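# Place music sheet on stand behind page holder, uncreased

## Task

Set the sheet of music onto the music stand so that it sits behind one of the page holders, with the sheet left free of any crease or fold.

## Robot and tools

Robot: two arms, left_arm and right_arm, each ending in a two-finger gripper. Calibrated bases in the scene frame: left_arm at (-0.012, +0.320, 0) m, quat_wxyz (+1.000, 0, 0, +0.013); right_arm at (-0.011, -0.325, 0) m, quat_wxyz (+1.000, 0, 0, -0.002). A camera mast stands on the floor behind the arms.

Frames: the scene frame has its origin at table-top height, halfway between the nominal bases; +x reaches out over the table, +y points toward left_arm, +z is up. Arm names do not match image sides. Reported end_effector_position (m) and end_effector_quat_wxyz are in the scene frame and may be off by a few cm, more at long reach. Offsets in commands use each arm's own Hand target axes: the fingers point along the gripper's +z and open and close along its y.

The 14-number row (used by execute_actions and move): one flat list covering both arms, all values in [-1, 1]: left dx, dy, dz, rx, ry, rz, opening, then right dx, dy, dz, rx, ry, rz, opening. The first six per arm are an offset relative to that arm's Hand target at the start of the action or move, in the Hand target's own axes; 1.0 equals 0.6 m of travel or 180 degrees of turn; rx, ry, rz form a single rotation vector. The opening is absolute, not an offset: +1 fully open (0.094 m), -1 closed. Always send both arms; write 0 for the six pose numbers of an arm you want to hold, and repeat its current opening, since 0 for opening means half-open.

execute_actions(actions, cameras): actions is a list of actions; each action is a list of 1 to 15 rows, each row one 1/30 s step; a short action repeats its final row to fill 15 steps. Every row in one action counts from that action's start pose, not from the row before, and each new action starts from the updated Hand target, so sending the same offset again moves further. An empty actions list returns state plus images from all cameras. cameras picks views by name: cam_head_left, cam_head_right, cam_high, cam_left_wrist, cam_right_wrist, or ["all"], or [].

move(target, speed, blend, opening_speed, grip_force, blocking, cameras): drives grippers in straight lines. target is one 14-number row or a list of up to 15 rows; every row is an offset from the same starting Hand targets, not chained. speed in m/s, 0.002 to 2.9, default 0.25 (turns capped at twice that in rad/s), one value or one per row. blend in m rounds corners between list rows; 0 stops at each. opening_speed: rate of opening change per second on the -1..+1 scale, at least 0.2; use it to close gently. grip_force: newtons per pad, 10 to 50, one number or one per arm; it persists; lower force closes slowly. blocking=false returns early while the move continues. Paths avoid nothing, and the whole move is capped at 10 s. The result adds a move: line: done (within 10 mm and 2 degrees), off_target, moving, held or fault, plus limits such as paced (pose clipped) or held (steps withheld). Done does not prove contact or its absence.

wait(seconds 0 to 10) lets time pass holding commands. stop brakes a running move. zoom_image(camera, region [x0, y0, x1, y1] in pixels, at most 504 by 504) enlarges part of a camera's latest image. finished_scene(scene) ends the scene irreversibly; call it only once the sheet rests correctly with no robot support.

Result lines: Hand target is the last commanded pose after clipping, and later offsets count from it. The gripper often rests a few cm short of it due to friction and weight; a further action, even all zeros, re-requests it, or send the missing distance. Orientation commands are clipped to within 40 degrees of the measured orientation each step. grip_measured is the measured opening on the command scale; with nothing held it may read about 2.5 mm too wide. Joint velocities 'within noise' means still. Joint torques include gravity and friction, so treat them cautiously. Tool commands lists current gripper commands. Motor temperatures: MOTOR HOT at 75 °C; at 90 °C the arm folds and is lost for the scene; at 100 °C it collapses. Avoid long holds with a stretched arm or pushing toward unreachable poses.

Cautions: the sheet is thin and can crease; grip it lightly and slowly with reduced grip_force and opening_speed, and avoid bending it. Release only when it is at rest and supported, by commanding an opening well above grip_measured. Nothing may fall off or be left off the table. Do not strike the stand or table hard; faster and deeper contact presses harder. Keep the two grippers and wrist cameras apart, since the clearance check does not protect them and a press between arms can fail the task. Stay clear of each arm's own base to keep its shoulder posture. An arm stopped by contact keeps pushing until given a new target back past its gripper. Joint ranges (rad): waist -2.618 to 3.054, shoulder 0 to 3.142, elbow 0 to 3.142 (straight at 2.901), wrist pitch and yaw -1.571 to 1.571, wrist roll -2.094 to 2.094.

Each tool is called after "Call:" by a JSON object that holds its "fn" and its "kwargs".

## Session

Call:
{"fn": "execute_actions", "kwargs": {"actions": []}}

Scene clock: 0.00 s.
left_arm: end_effector_position=(+0.2086, +0.1281, +0.4291) grip_measured=-0.987 end_effector_quat_wxyz=(+0.632, +0.151, +0.674, -0.352) | right_arm: end_effector_position=(+0.3723, -0.3255, +0.4072) grip_measured=+1.000 end_effector_quat_wxyz=(+0.707, +0.002, +0.707, -0.002)
Joint positions: left_arm=[-0.728 0.725 0.997 -0.226 0.028 -0.289 0.001] | right_arm=[0 1.047 1.047 0 0 0 0.094]
Joint velocities: within noise
Joint torques (N m): no reading
Motor temperatures (°C): left_arm=[20 21 24 26 20 20 19] | right_arm=[20 21 27 21 18 20 18]
Heat: left arm: 26 °C; right arm: 27 °C.
Hand target: left_arm +0.2062, +0.1301, +0.4348; +0.637, +0.151, +0.668, -0.354 | right_arm +0.3696, -0.3255, +0.4148; +0.713, +0.002, +0.701, -0.002
Tool commands: left_gripper/opening=-1.0 right_gripper/opening=+1.0

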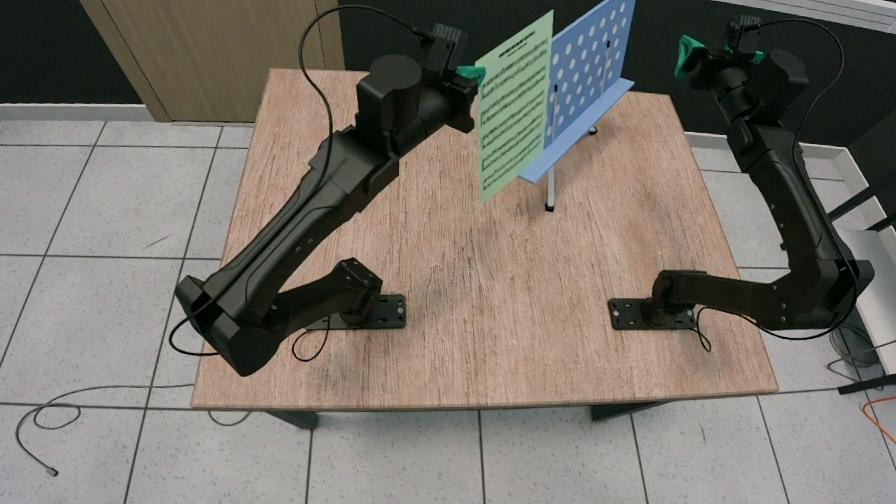

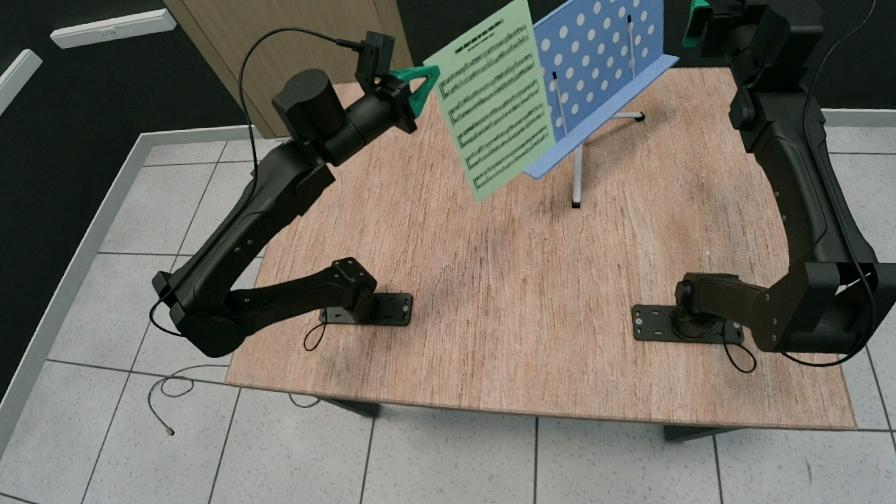

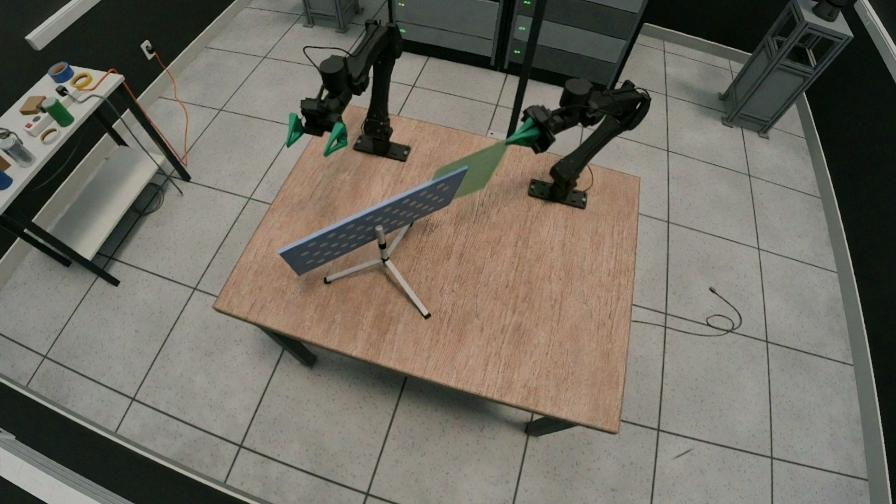

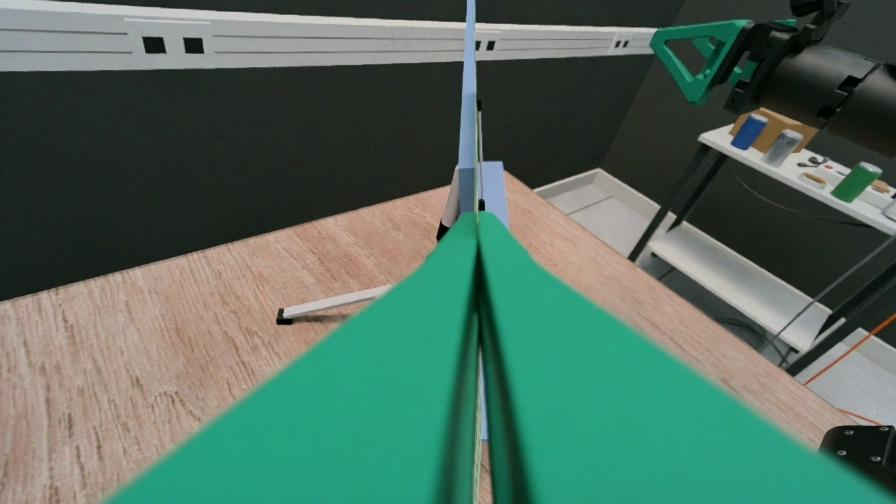

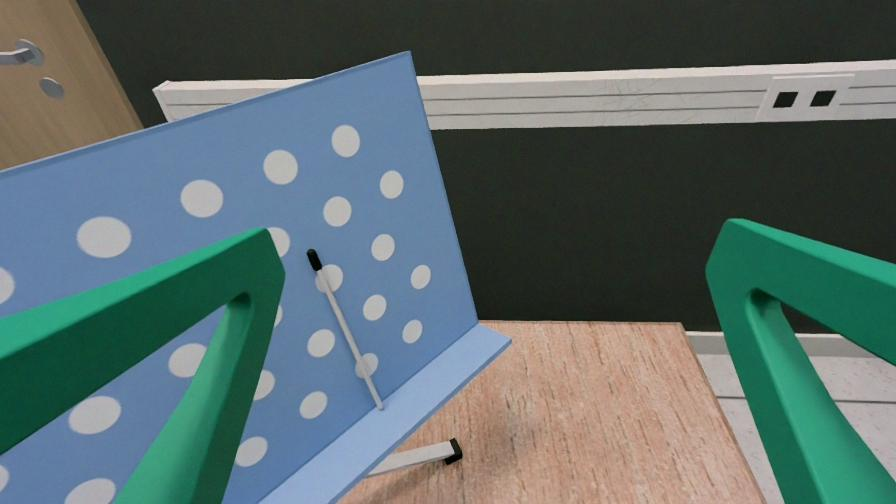

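Call:
{"fn": "zoom_image", "kwargs": {"camera": "cam_head_left", "region": [420, 0, 672, 230]}}

Call:
{"fn": "zoom_image", "kwargs": {"camera": "cam_head_right", "region": [400, 0, 700, 220]}}

Call:
{"fn": "zoom_image", "kwargs": {"camera": "cam_high", "region": [260, 80, 560, 330]}}

Call:
{"fn": "zoom_image", "kwargs": {"camera": "cam_left_wrist", "region": [380, 0, 580, 280]}}

Call:
{"fn": "zoom_image", "kwargs": {"camera": "cam_right_wrist", "region": [120, 0, 560, 504]}}

Scaled by 2.000.

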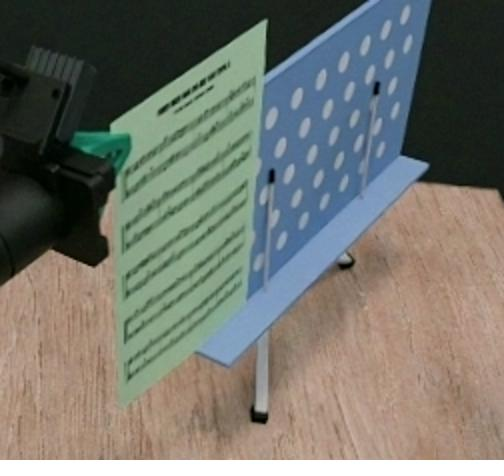

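Scaled by 1.680.

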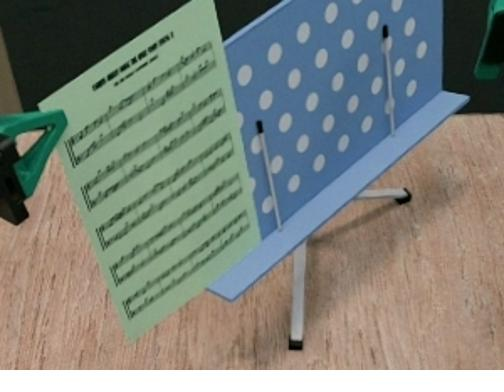

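Scaled by 1.680.

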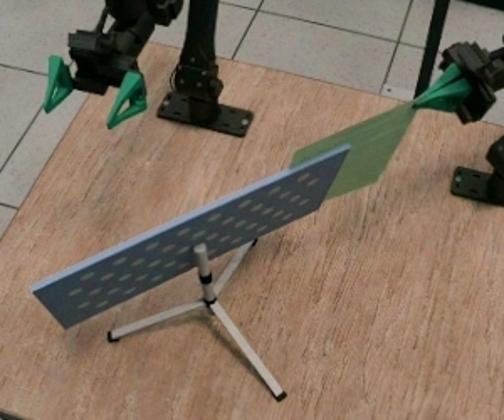

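Scaled by 1.800.

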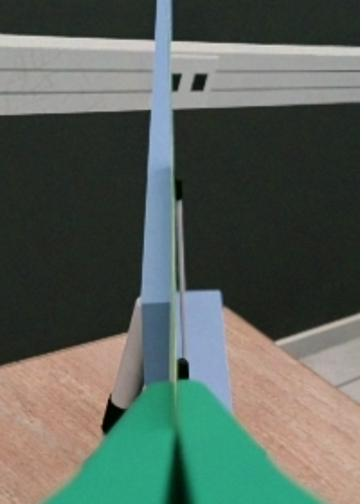

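Scaled by 1.000.

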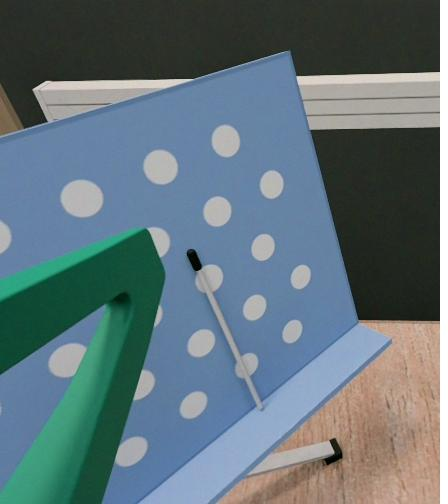

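Call:
{"fn": "zoom_image", "kwargs": {"camera": "cam_left_wrist", "region": [440, 0, 520, 110]}}

Call:
{"fn": "zoom_image", "kwargs": {"camera": "cam_left_wrist", "region": [430, 100, 530, 240]}}

Call:
{"fn": "zoom_image", "kwargs": {"camera": "cam_head_right", "region": [490, 60, 620, 190]}}

Call:
{"fn": "zoom_image", "kwargs": {"camera": "cam_head_left", "region": [500, 60, 640, 200]}}

Call:
{"fn": "zoom_image", "kwargs": {"camera": "cam_left_wrist", "region": [400, 200, 560, 504]}}

Scaled by 4.582.

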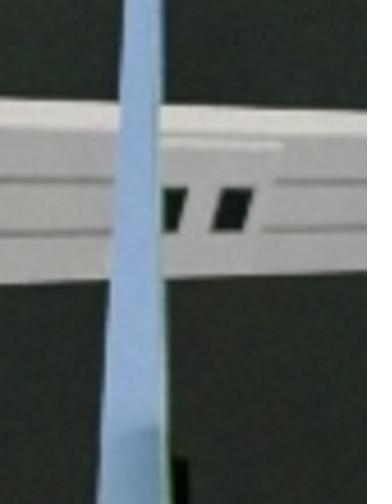

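Scaled by 3.600.

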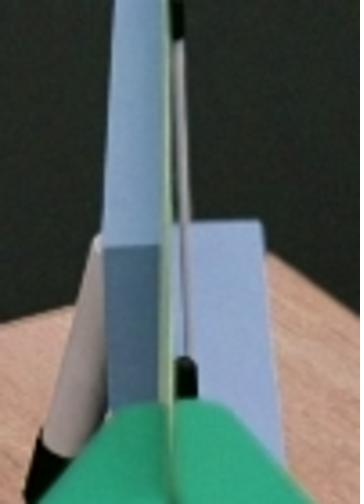

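Scaled by 3.877.

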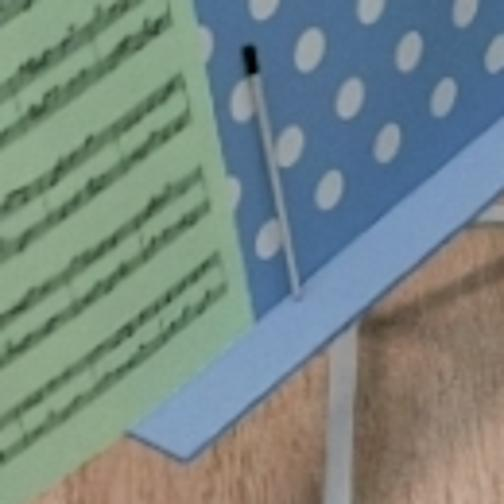

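Scaled by 3.600.

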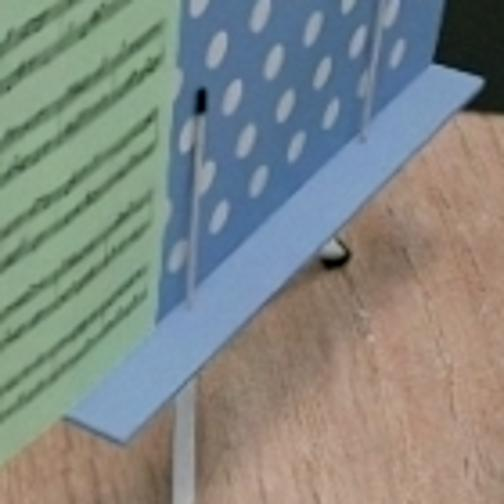

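Scaled by 1.658.

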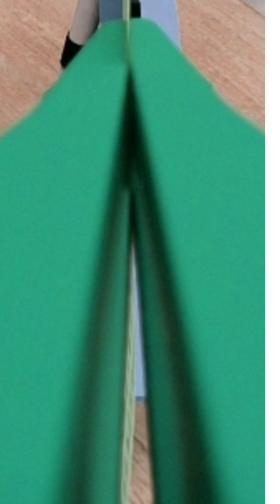

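Call:
{"fn": "move", "kwargs": {"target": [-0.001, 0.001, 0.0333, 0, 0, 0, -1, 0, 0, 0, 0, 0, 0, 1], "speed": 0.08, "cameras": ["cam_head_left", "cam_head_right", "cam_left_wrist"]}}

Scene clock: 121.13 s.
left_arm: end_effector_position=(+0.2241, +0.1150, +0.4201) grip_measured=-0.987 end_effector_quat_wxyz=(+0.623, +0.153, +0.683, -0.348) | right_arm: end_effector_position=(+0.3723, -0.3255, +0.4072) grip_measured=+1.000 end_effector_quat_wxyz=(+0.707, +0.002, +0.707, -0.002)
Joint positions: left_arm=[-0.728 0.792 0.997 -0.186 0.028 -0.289 0.001] | right_arm=[0 1.047 1.047 0 0 0 0.094]
Joint torques (N m): left_arm=[0.1 -0.91 9.57 2.12 -0.02 -0.01] | right_arm=[0.05 -3.04 7.66 2.03 0.02 0.03]
Motor temperatures (°C): left_arm=[19 21 28 32 20 20 20] | right_arm=[20 21 29 36 18 20 18]
Heat: left arm: 32 °C; right arm: 36 °C.
Hand target: left_arm +0.2216, +0.1174, +0.4364; +0.637, +0.151, +0.668, -0.354 | right_arm +0.3696, -0.3255, +0.4148; +0.713, +0.002, +0.701, -0.002
Off the commanded pose: left_arm 0.017 m, 2 deg | right_arm 0.008 m, 1 deg.
move: off_target (left_arm)
Images, in order (width x height): cam_head_left 896x504, cam_head_right 896x504, cam_left_wrist 896x504.

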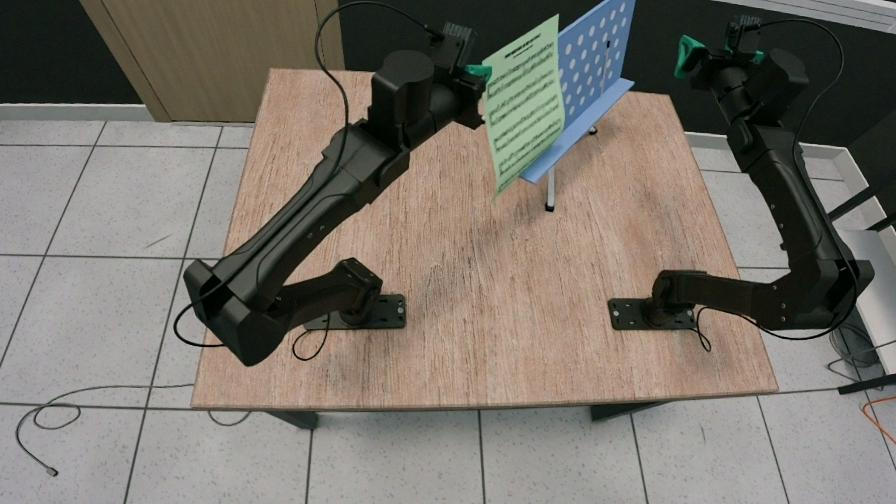

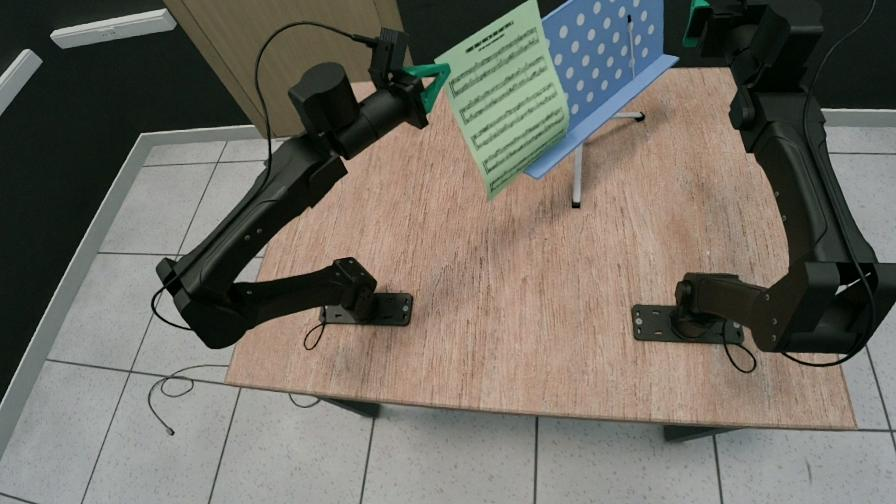

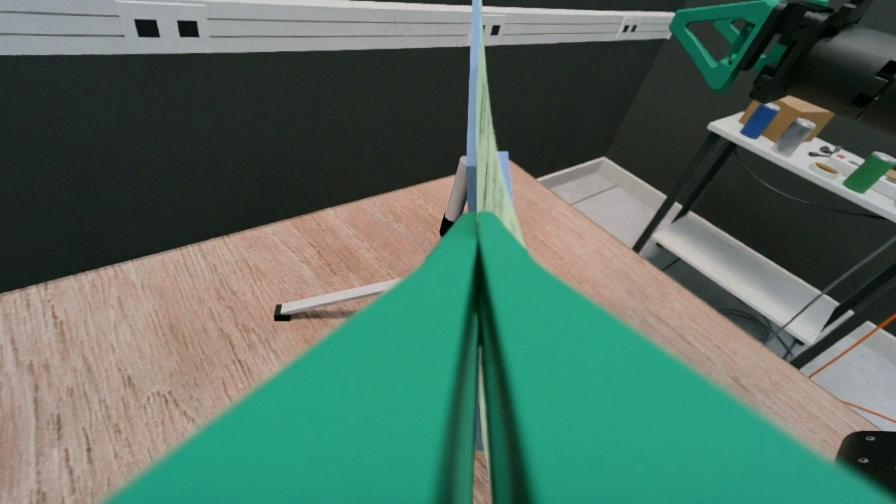

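Call:
{"fn": "move", "kwargs": {"target": [-0.0365, 0, -0.05, 0, 0, 0, -1, 0, 0, 0, 0, 0, 0, 1], "speed": 0.08, "cameras": ["cam_head_left", "cam_head_right", "cam_left_wrist"]}}

Scene clock: 128.50 s.
left_arm: end_effector_position=(+0.2059, +0.1392, +0.4467) grip_measured=-0.987 end_effector_quat_wxyz=(+0.633, +0.152, +0.673, -0.351) | right_arm: end_effector_position=(+0.3723, -0.3255, +0.4072) grip_measured=+1.000 end_effector_quat_wxyz=(+0.707, +0.002, +0.707, -0.002)
Joint positions: left_arm=[-0.665 0.731 1.08 -0.302 0.091 -0.289 0.001] | right_arm=[0 1.047 1.047 0 0 0 0.094]
Joint torques (N m): left_arm=[0.58 -0.2 8.98 1.81 0.12 -0.03] | right_arm=[0.05 -3.02 7.69 2.02 0 0.03]
Heat: left arm: 33 °C; right arm: 36 °C.
Hand target: left_arm +0.2024, +0.1428, +0.4556; +0.637, +0.151, +0.668, -0.354 | right_arm +0.3696, -0.3255, +0.4148; +0.713, +0.002, +0.701, -0.002
Off the commanded pose: left_arm 0.010 m, 1 deg | right_arm 0.008 m, 1 deg.
move: done
Images, in order (width x height): cam_head_left 896x504, cam_head_right 896x504, cam_left_wrist 896x504.

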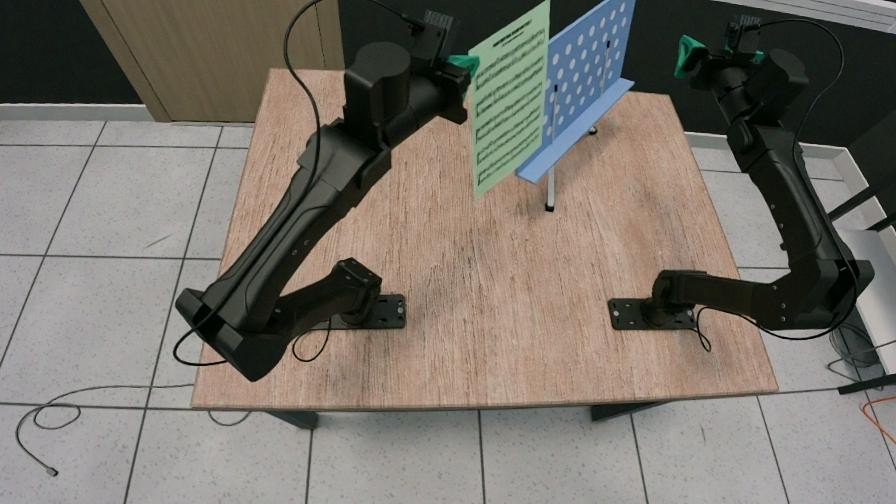

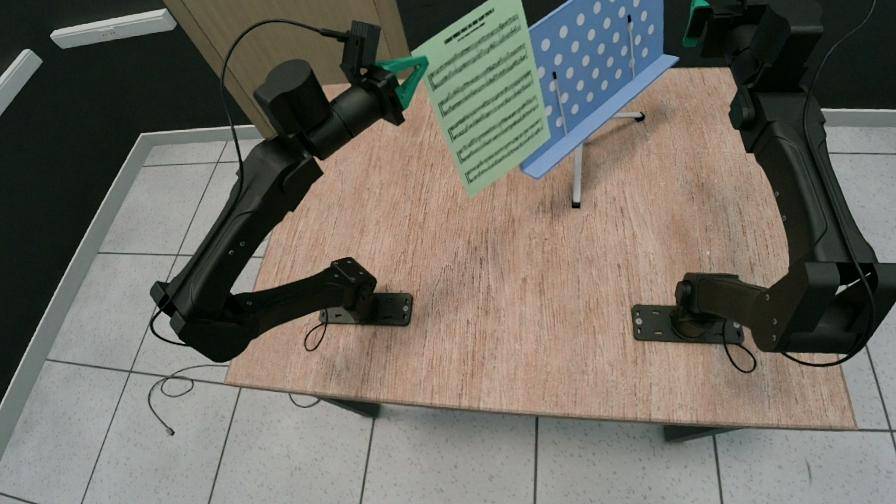

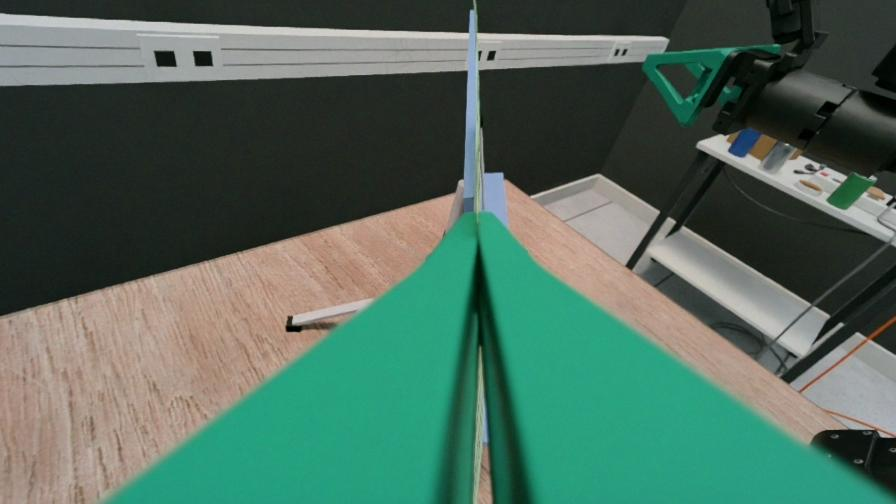

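Call:
{"fn": "zoom_image", "kwargs": {"camera": "cam_left_wrist", "region": [430, 0, 530, 240]}}

Call:
{"fn": "zoom_image", "kwargs": {"camera": "cam_head_left", "region": [460, 0, 640, 210]}}

Call:
{"fn": "zoom_image", "kwargs": {"camera": "cam_head_right", "region": [400, 0, 600, 210]}}

Scaled by 2.100.

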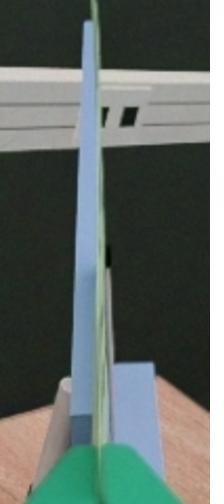

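Scaled by 2.400.

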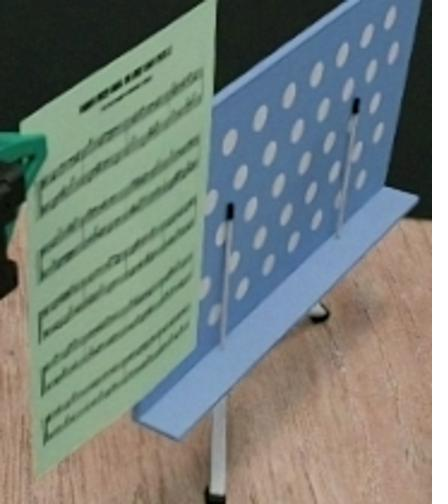

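Scaled by 2.400.

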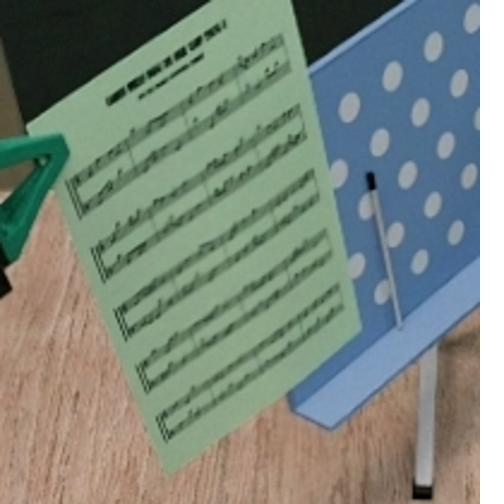

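Call:
{"fn": "move", "kwargs": {"target": [-0.003, 0, 0.05, 0, 0, 0, -1, 0, 0, 0, 0, 0, 0, 1], "speed": 0.08, "cameras": ["cam_head_left", "cam_head_right", "cam_left_wrist"]}}

Call:
{"fn": "zoom_image", "kwargs": {"camera": "cam_left_wrist", "region": [430, 0, 530, 240]}}

Call:
{"fn": "zoom_image", "kwargs": {"camera": "cam_head_left", "region": [460, 0, 640, 210]}}

Call:
{"fn": "zoom_image", "kwargs": {"camera": "cam_head_right", "region": [400, 0, 600, 210]}}

Scene clock: 144.70 s.
left_arm: end_effector_position=(+0.2290, +0.1221, +0.4405) grip_measured=-0.987 end_effector_quat_wxyz=(+0.622, +0.154, +0.685, -0.346) | right_arm: end_effector_position=(+0.3723, -0.3255, +0.4072) grip_measured=+1.000 end_effector_quat_wxyz=(+0.707, +0.002, +0.707, -0.002)
Joint positions: left_arm=[-0.665 0.83 1.101 -0.256 0.091 -0.289 0.001] | right_arm=[0 1.047 1.047 0 0 0 0.094]
Joint torques (N m): left_arm=[-0.9 -1.03 9.92 2.13 -0.11 0.03] | right_arm=[0.06 -3 7.66 2.03 0.01 0.03]
Heat: left arm: 34 °C; right arm: 37 °C.
Hand target: left_arm +0.2250, +0.1233, +0.4591; +0.637, +0.151, +0.668, -0.354 | right_arm +0.3696, -0.3255, +0.4148; +0.713, +0.002, +0.701, -0.002
Off the commanded pose: left_arm 0.019 m, 3 deg | right_arm 0.008 m, 1 deg.
move: off_target (left_arm)
Images, in order (width x height): cam_head_left 896x504, cam_head_right 896x504, cam_left_wrist 896x504.

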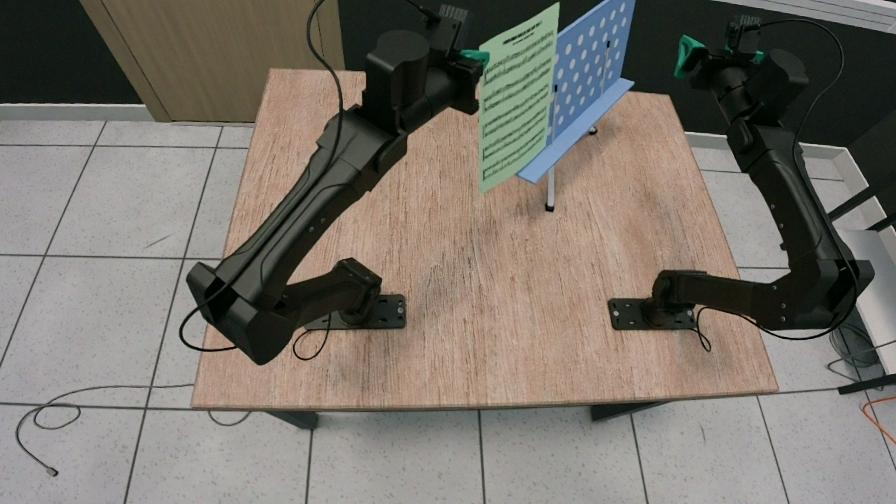

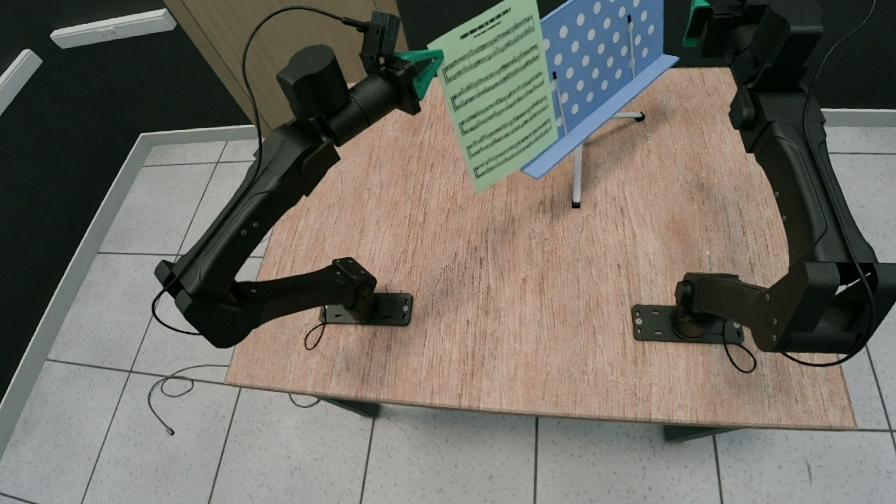

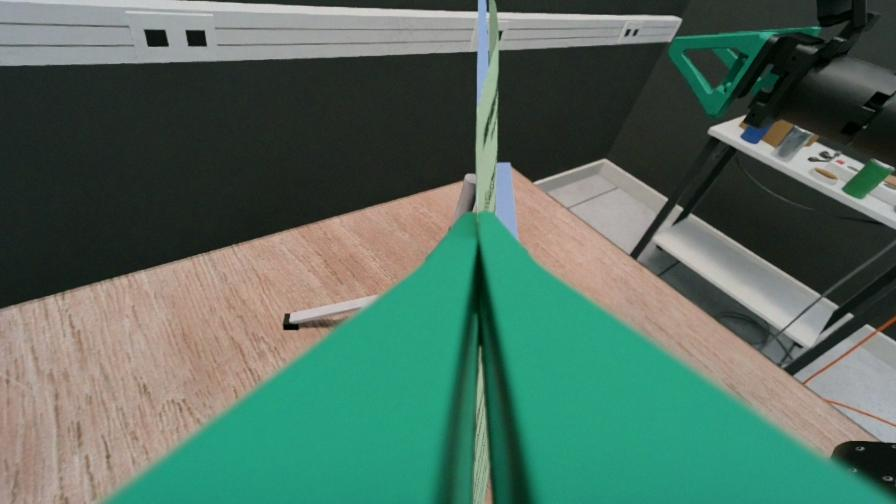

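Scaled by 2.100.

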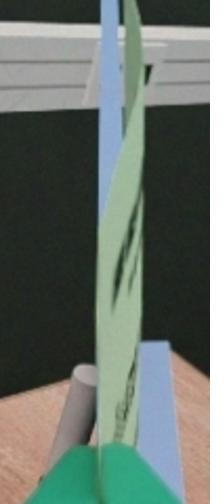

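Scaled by 2.400.

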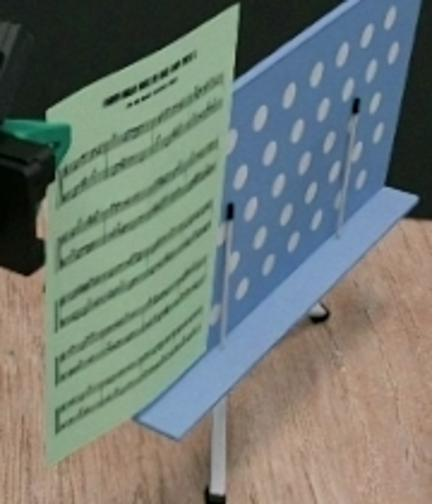

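Scaled by 2.400.

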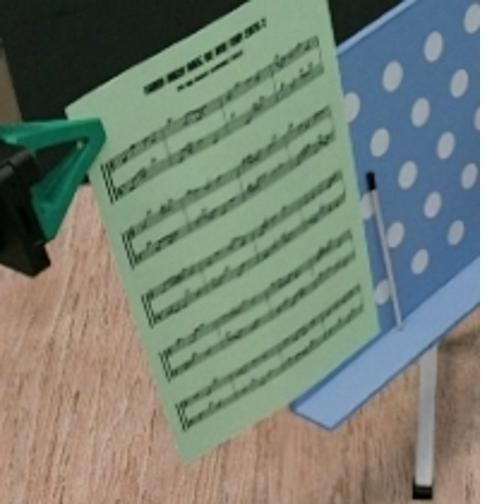

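Call:
{"fn": "move", "kwargs": {"target": [-0.0016, -0.0133, -0.025, 0, 0, 0, -1, 0, 0, 0, 0, 0, 0, 1], "speed": 0.08, "cameras": ["cam_left_wrist"]}}

Call:
{"fn": "zoom_image", "kwargs": {"camera": "cam_left_wrist", "region": [430, 0, 530, 240]}}

Scene clock: 160.17 s.
left_arm: end_effector_position=(+0.2146, +0.1240, +0.4489) grip_measured=-0.987 end_effector_quat_wxyz=(+0.629, +0.153, +0.677, -0.351) | right_arm: end_effector_position=(+0.3723, -0.3255, +0.4072) grip_measured=+1.000 end_effector_quat_wxyz=(+0.707, +0.002, +0.707, -0.002)
Joint positions: left_arm=[-0.719 0.794 1.107 -0.276 0.038 -0.289 0.001] | right_arm=[0 1.047 1.047 0 0 0 0.094]
Joint torques (N m): left_arm=[-0.83 -1.36 9.39 1.83 -0.1 -0.01] | right_arm=[0.02 -3 7.65 2.03 0.01 0.02]
Heat: left arm: 35 °C; right arm: 37 °C.
Hand target: left_arm +0.2087, +0.1278, +0.4613; +0.637, +0.151, +0.668, -0.354 | right_arm +0.3696, -0.3255, +0.4148; +0.713, +0.002, +0.701, -0.002
Off the commanded pose: left_arm 0.014 m, 1 deg | right_arm 0.008 m, 1 deg.
move: off_target (left_arm)
Images, in order (width x height): cam_left_wrist 896x504.

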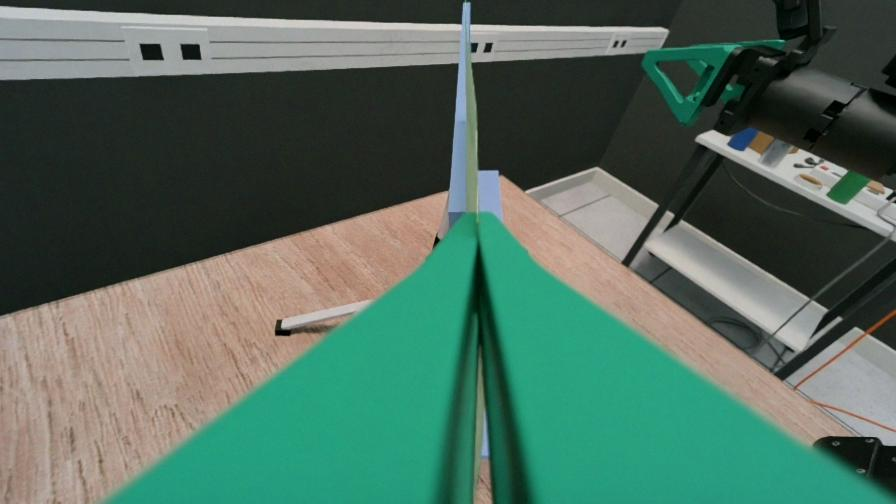

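Scaled by 2.100.

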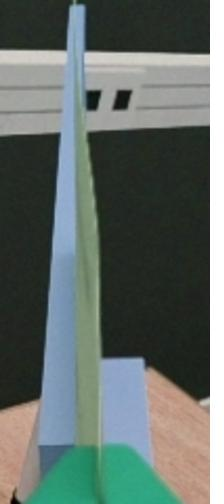

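Call:
{"fn": "wait", "kwargs": {"seconds": 0, "cameras": ["cam_head_left", "cam_head_right", "cam_left_wrist"]}}

Call:
{"fn": "zoom_image", "kwargs": {"camera": "cam_head_left", "region": [510, 20, 600, 170]}}

Call:
{"fn": "zoom_image", "kwargs": {"camera": "cam_head_right", "region": [500, 20, 590, 170]}}

Call:
{"fn": "zoom_image", "kwargs": {"camera": "cam_left_wrist", "region": [440, 80, 510, 220]}}

Scene clock: 168.23 s.
left_arm: end_effector_position=(+0.2147, +0.1241, +0.4488) grip_measured=-0.987 end_effector_quat_wxyz=(+0.629, +0.152, +0.677, -0.351) | right_arm: end_effector_position=(+0.3723, -0.3255, +0.4072) grip_measured=+1.000 end_effector_quat_wxyz=(+0.707, +0.002, +0.707, -0.002)
Joint positions: left_arm=[-0.719 0.794 1.107 -0.276 0.038 -0.289 0.001] | right_arm=[0 1.047 1.047 0 0 0 0.094]
Joint torques (N m): left_arm=[-0.79 -1.31 9.57 1.86 -0.11 -0.01] | right_arm=[0.05 -3 7.69 2.03 0.02 0.02]
Heat: left arm: 35 °C; right arm: 38 °C.
Hand target: left_arm +0.2088, +0.1279, +0.4613; +0.637, +0.151, +0.668, -0.354 | right_arm +0.3696, -0.3255, +0.4148; +0.713, +0.002, +0.701, -0.002
Tool commands: left_gripper/opening=-1.0 right_gripper/opening=+1.0
Off the commanded pose: left_arm 0.014 m, 1 deg | right_arm 0.008 m, 1 deg.
Images, in order (width x height): cam_head_left 896x504, cam_head_right 896x504, cam_left_wrist 896x504.

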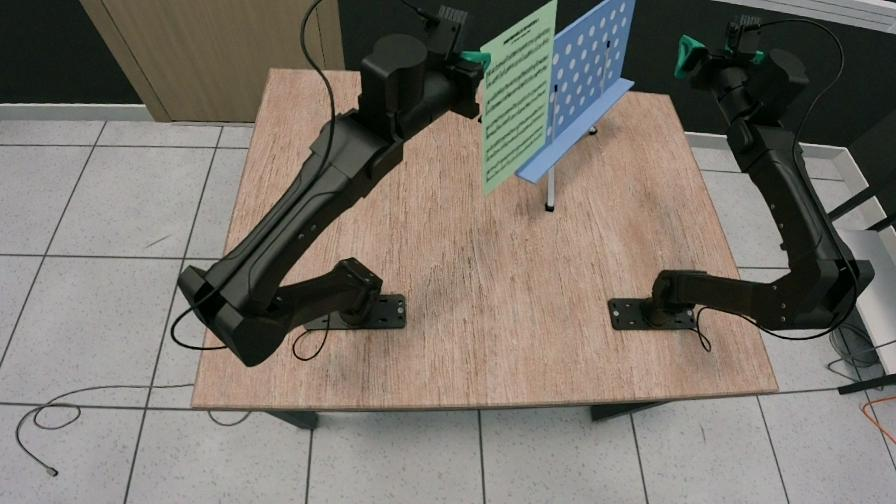

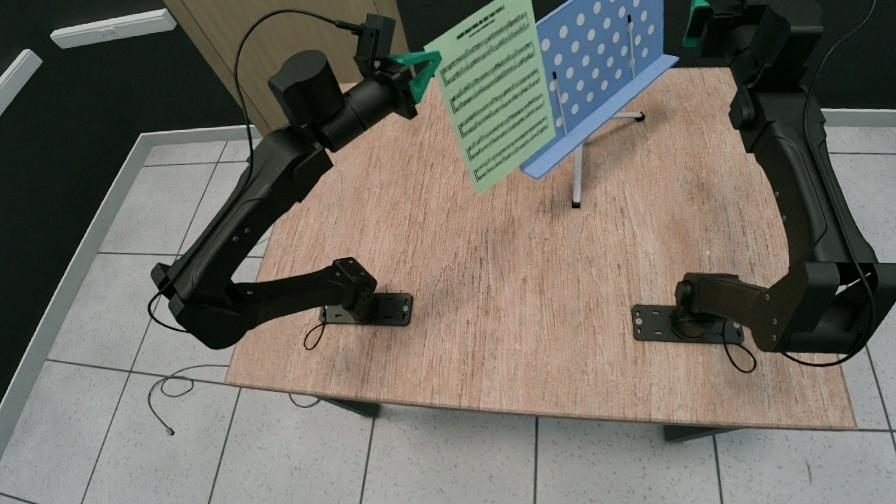

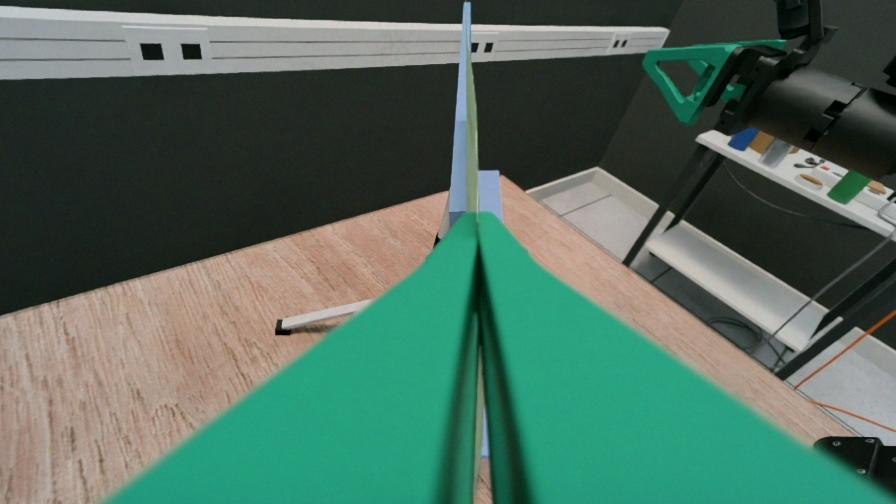

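Scaled by 3.360.

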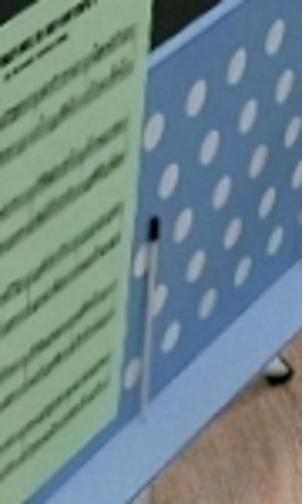

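Scaled by 3.360.

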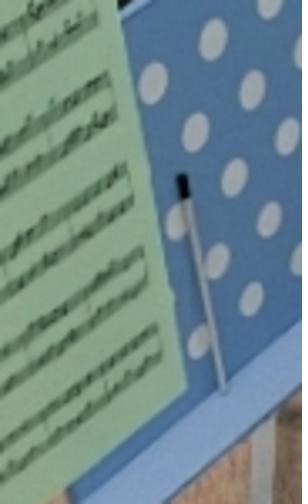

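Scaled by 3.600.

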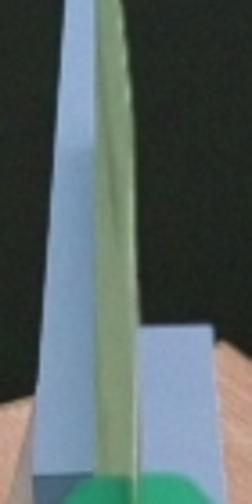

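Call:
{"fn": "move", "kwargs": {"target": [0.0, 0.0033, 0.0665, 0, 0, 0, -1, 0, 0, 0, 0, 0, 0, 1], "speed": 0.08, "cameras": ["cam_head_left", "cam_head_right", "cam_left_wrist"]}}

Call:
{"fn": "zoom_image", "kwargs": {"camera": "cam_head_left", "region": [470, 0, 630, 190]}}

Call:
{"fn": "zoom_image", "kwargs": {"camera": "cam_head_right", "region": [410, 0, 600, 210]}}

Call:
{"fn": "zoom_image", "kwargs": {"camera": "cam_left_wrist", "region": [430, 0, 530, 240]}}

Scene clock: 174.80 s.
left_arm: end_effector_position=(+0.2425, +0.1011, +0.4445) grip_measured=-0.987 end_effector_quat_wxyz=(+0.622, +0.154, +0.685, -0.347) | right_arm: end_effector_position=(+0.3723, -0.3255, +0.4072) grip_measured=+1.000 end_effector_quat_wxyz=(+0.707, +0.002, +0.707, -0.002)
Joint positions: left_arm=[-0.719 0.918 1.139 -0.207 0.038 -0.289 0.001] | right_arm=[0 1.047 1.047 0 0 0 0.094]
Joint torques (N m): left_arm=[-0.43 -1.8 10.3 2.21 -0.05 0] | right_arm=[0.06 -2.99 7.65 2.04 0.01 0.02]
Heat: left arm: 35 °C; right arm: 38 °C.
Hand target: left_arm +0.2398, +0.1027, +0.4632; +0.637, +0.151, +0.668, -0.354 | right_arm +0.3696, -0.3255, +0.4148; +0.713, +0.002, +0.701, -0.002
Off the commanded pose: left_arm 0.019 m, 3 deg | right_arm 0.008 m, 1 deg.
move: off_target (left_arm)
Images, in order (width x height): cam_head_left 896x504, cam_head_right 896x504, cam_left_wrist 896x504.

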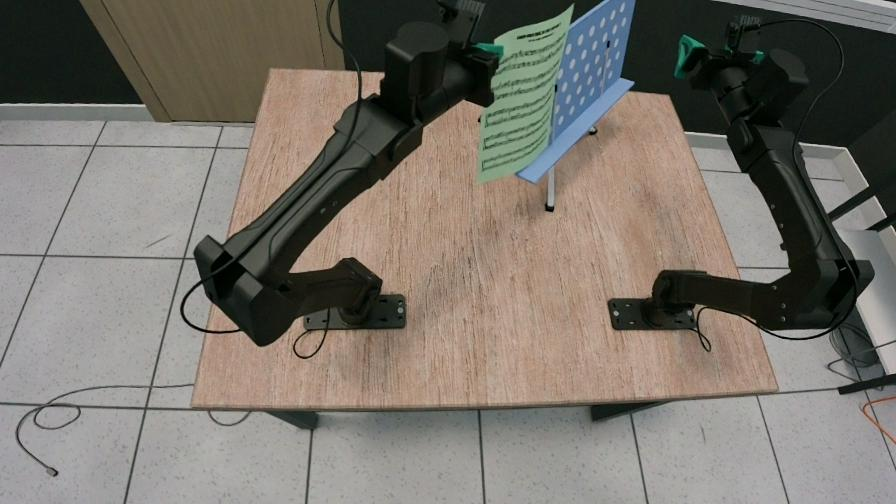

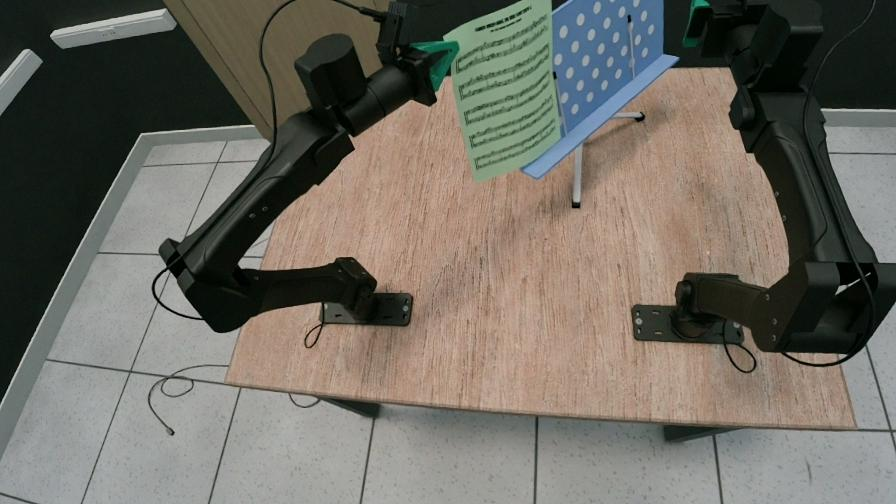

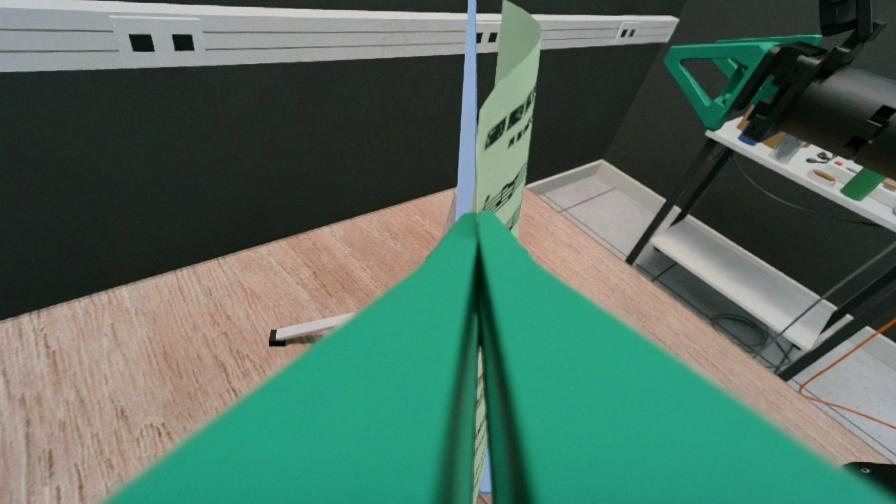

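Scaled by 2.653.

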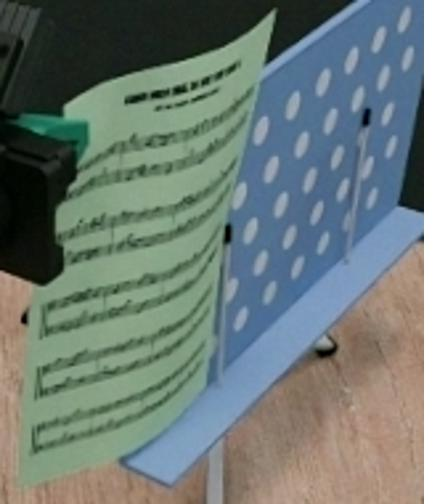

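Scaled by 2.400.

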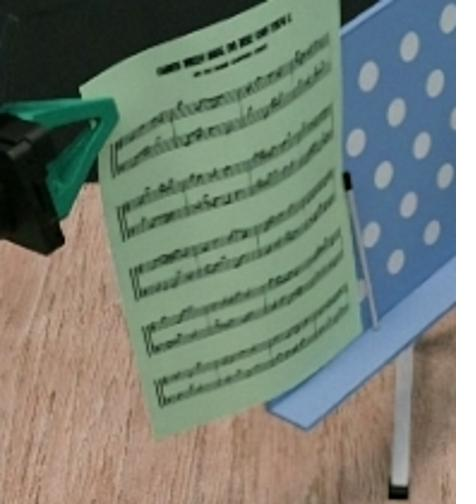

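Scaled by 2.100.

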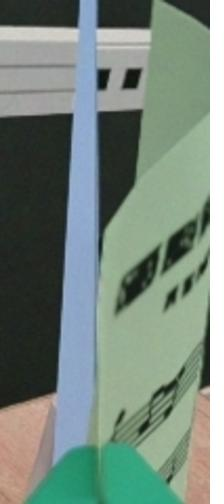

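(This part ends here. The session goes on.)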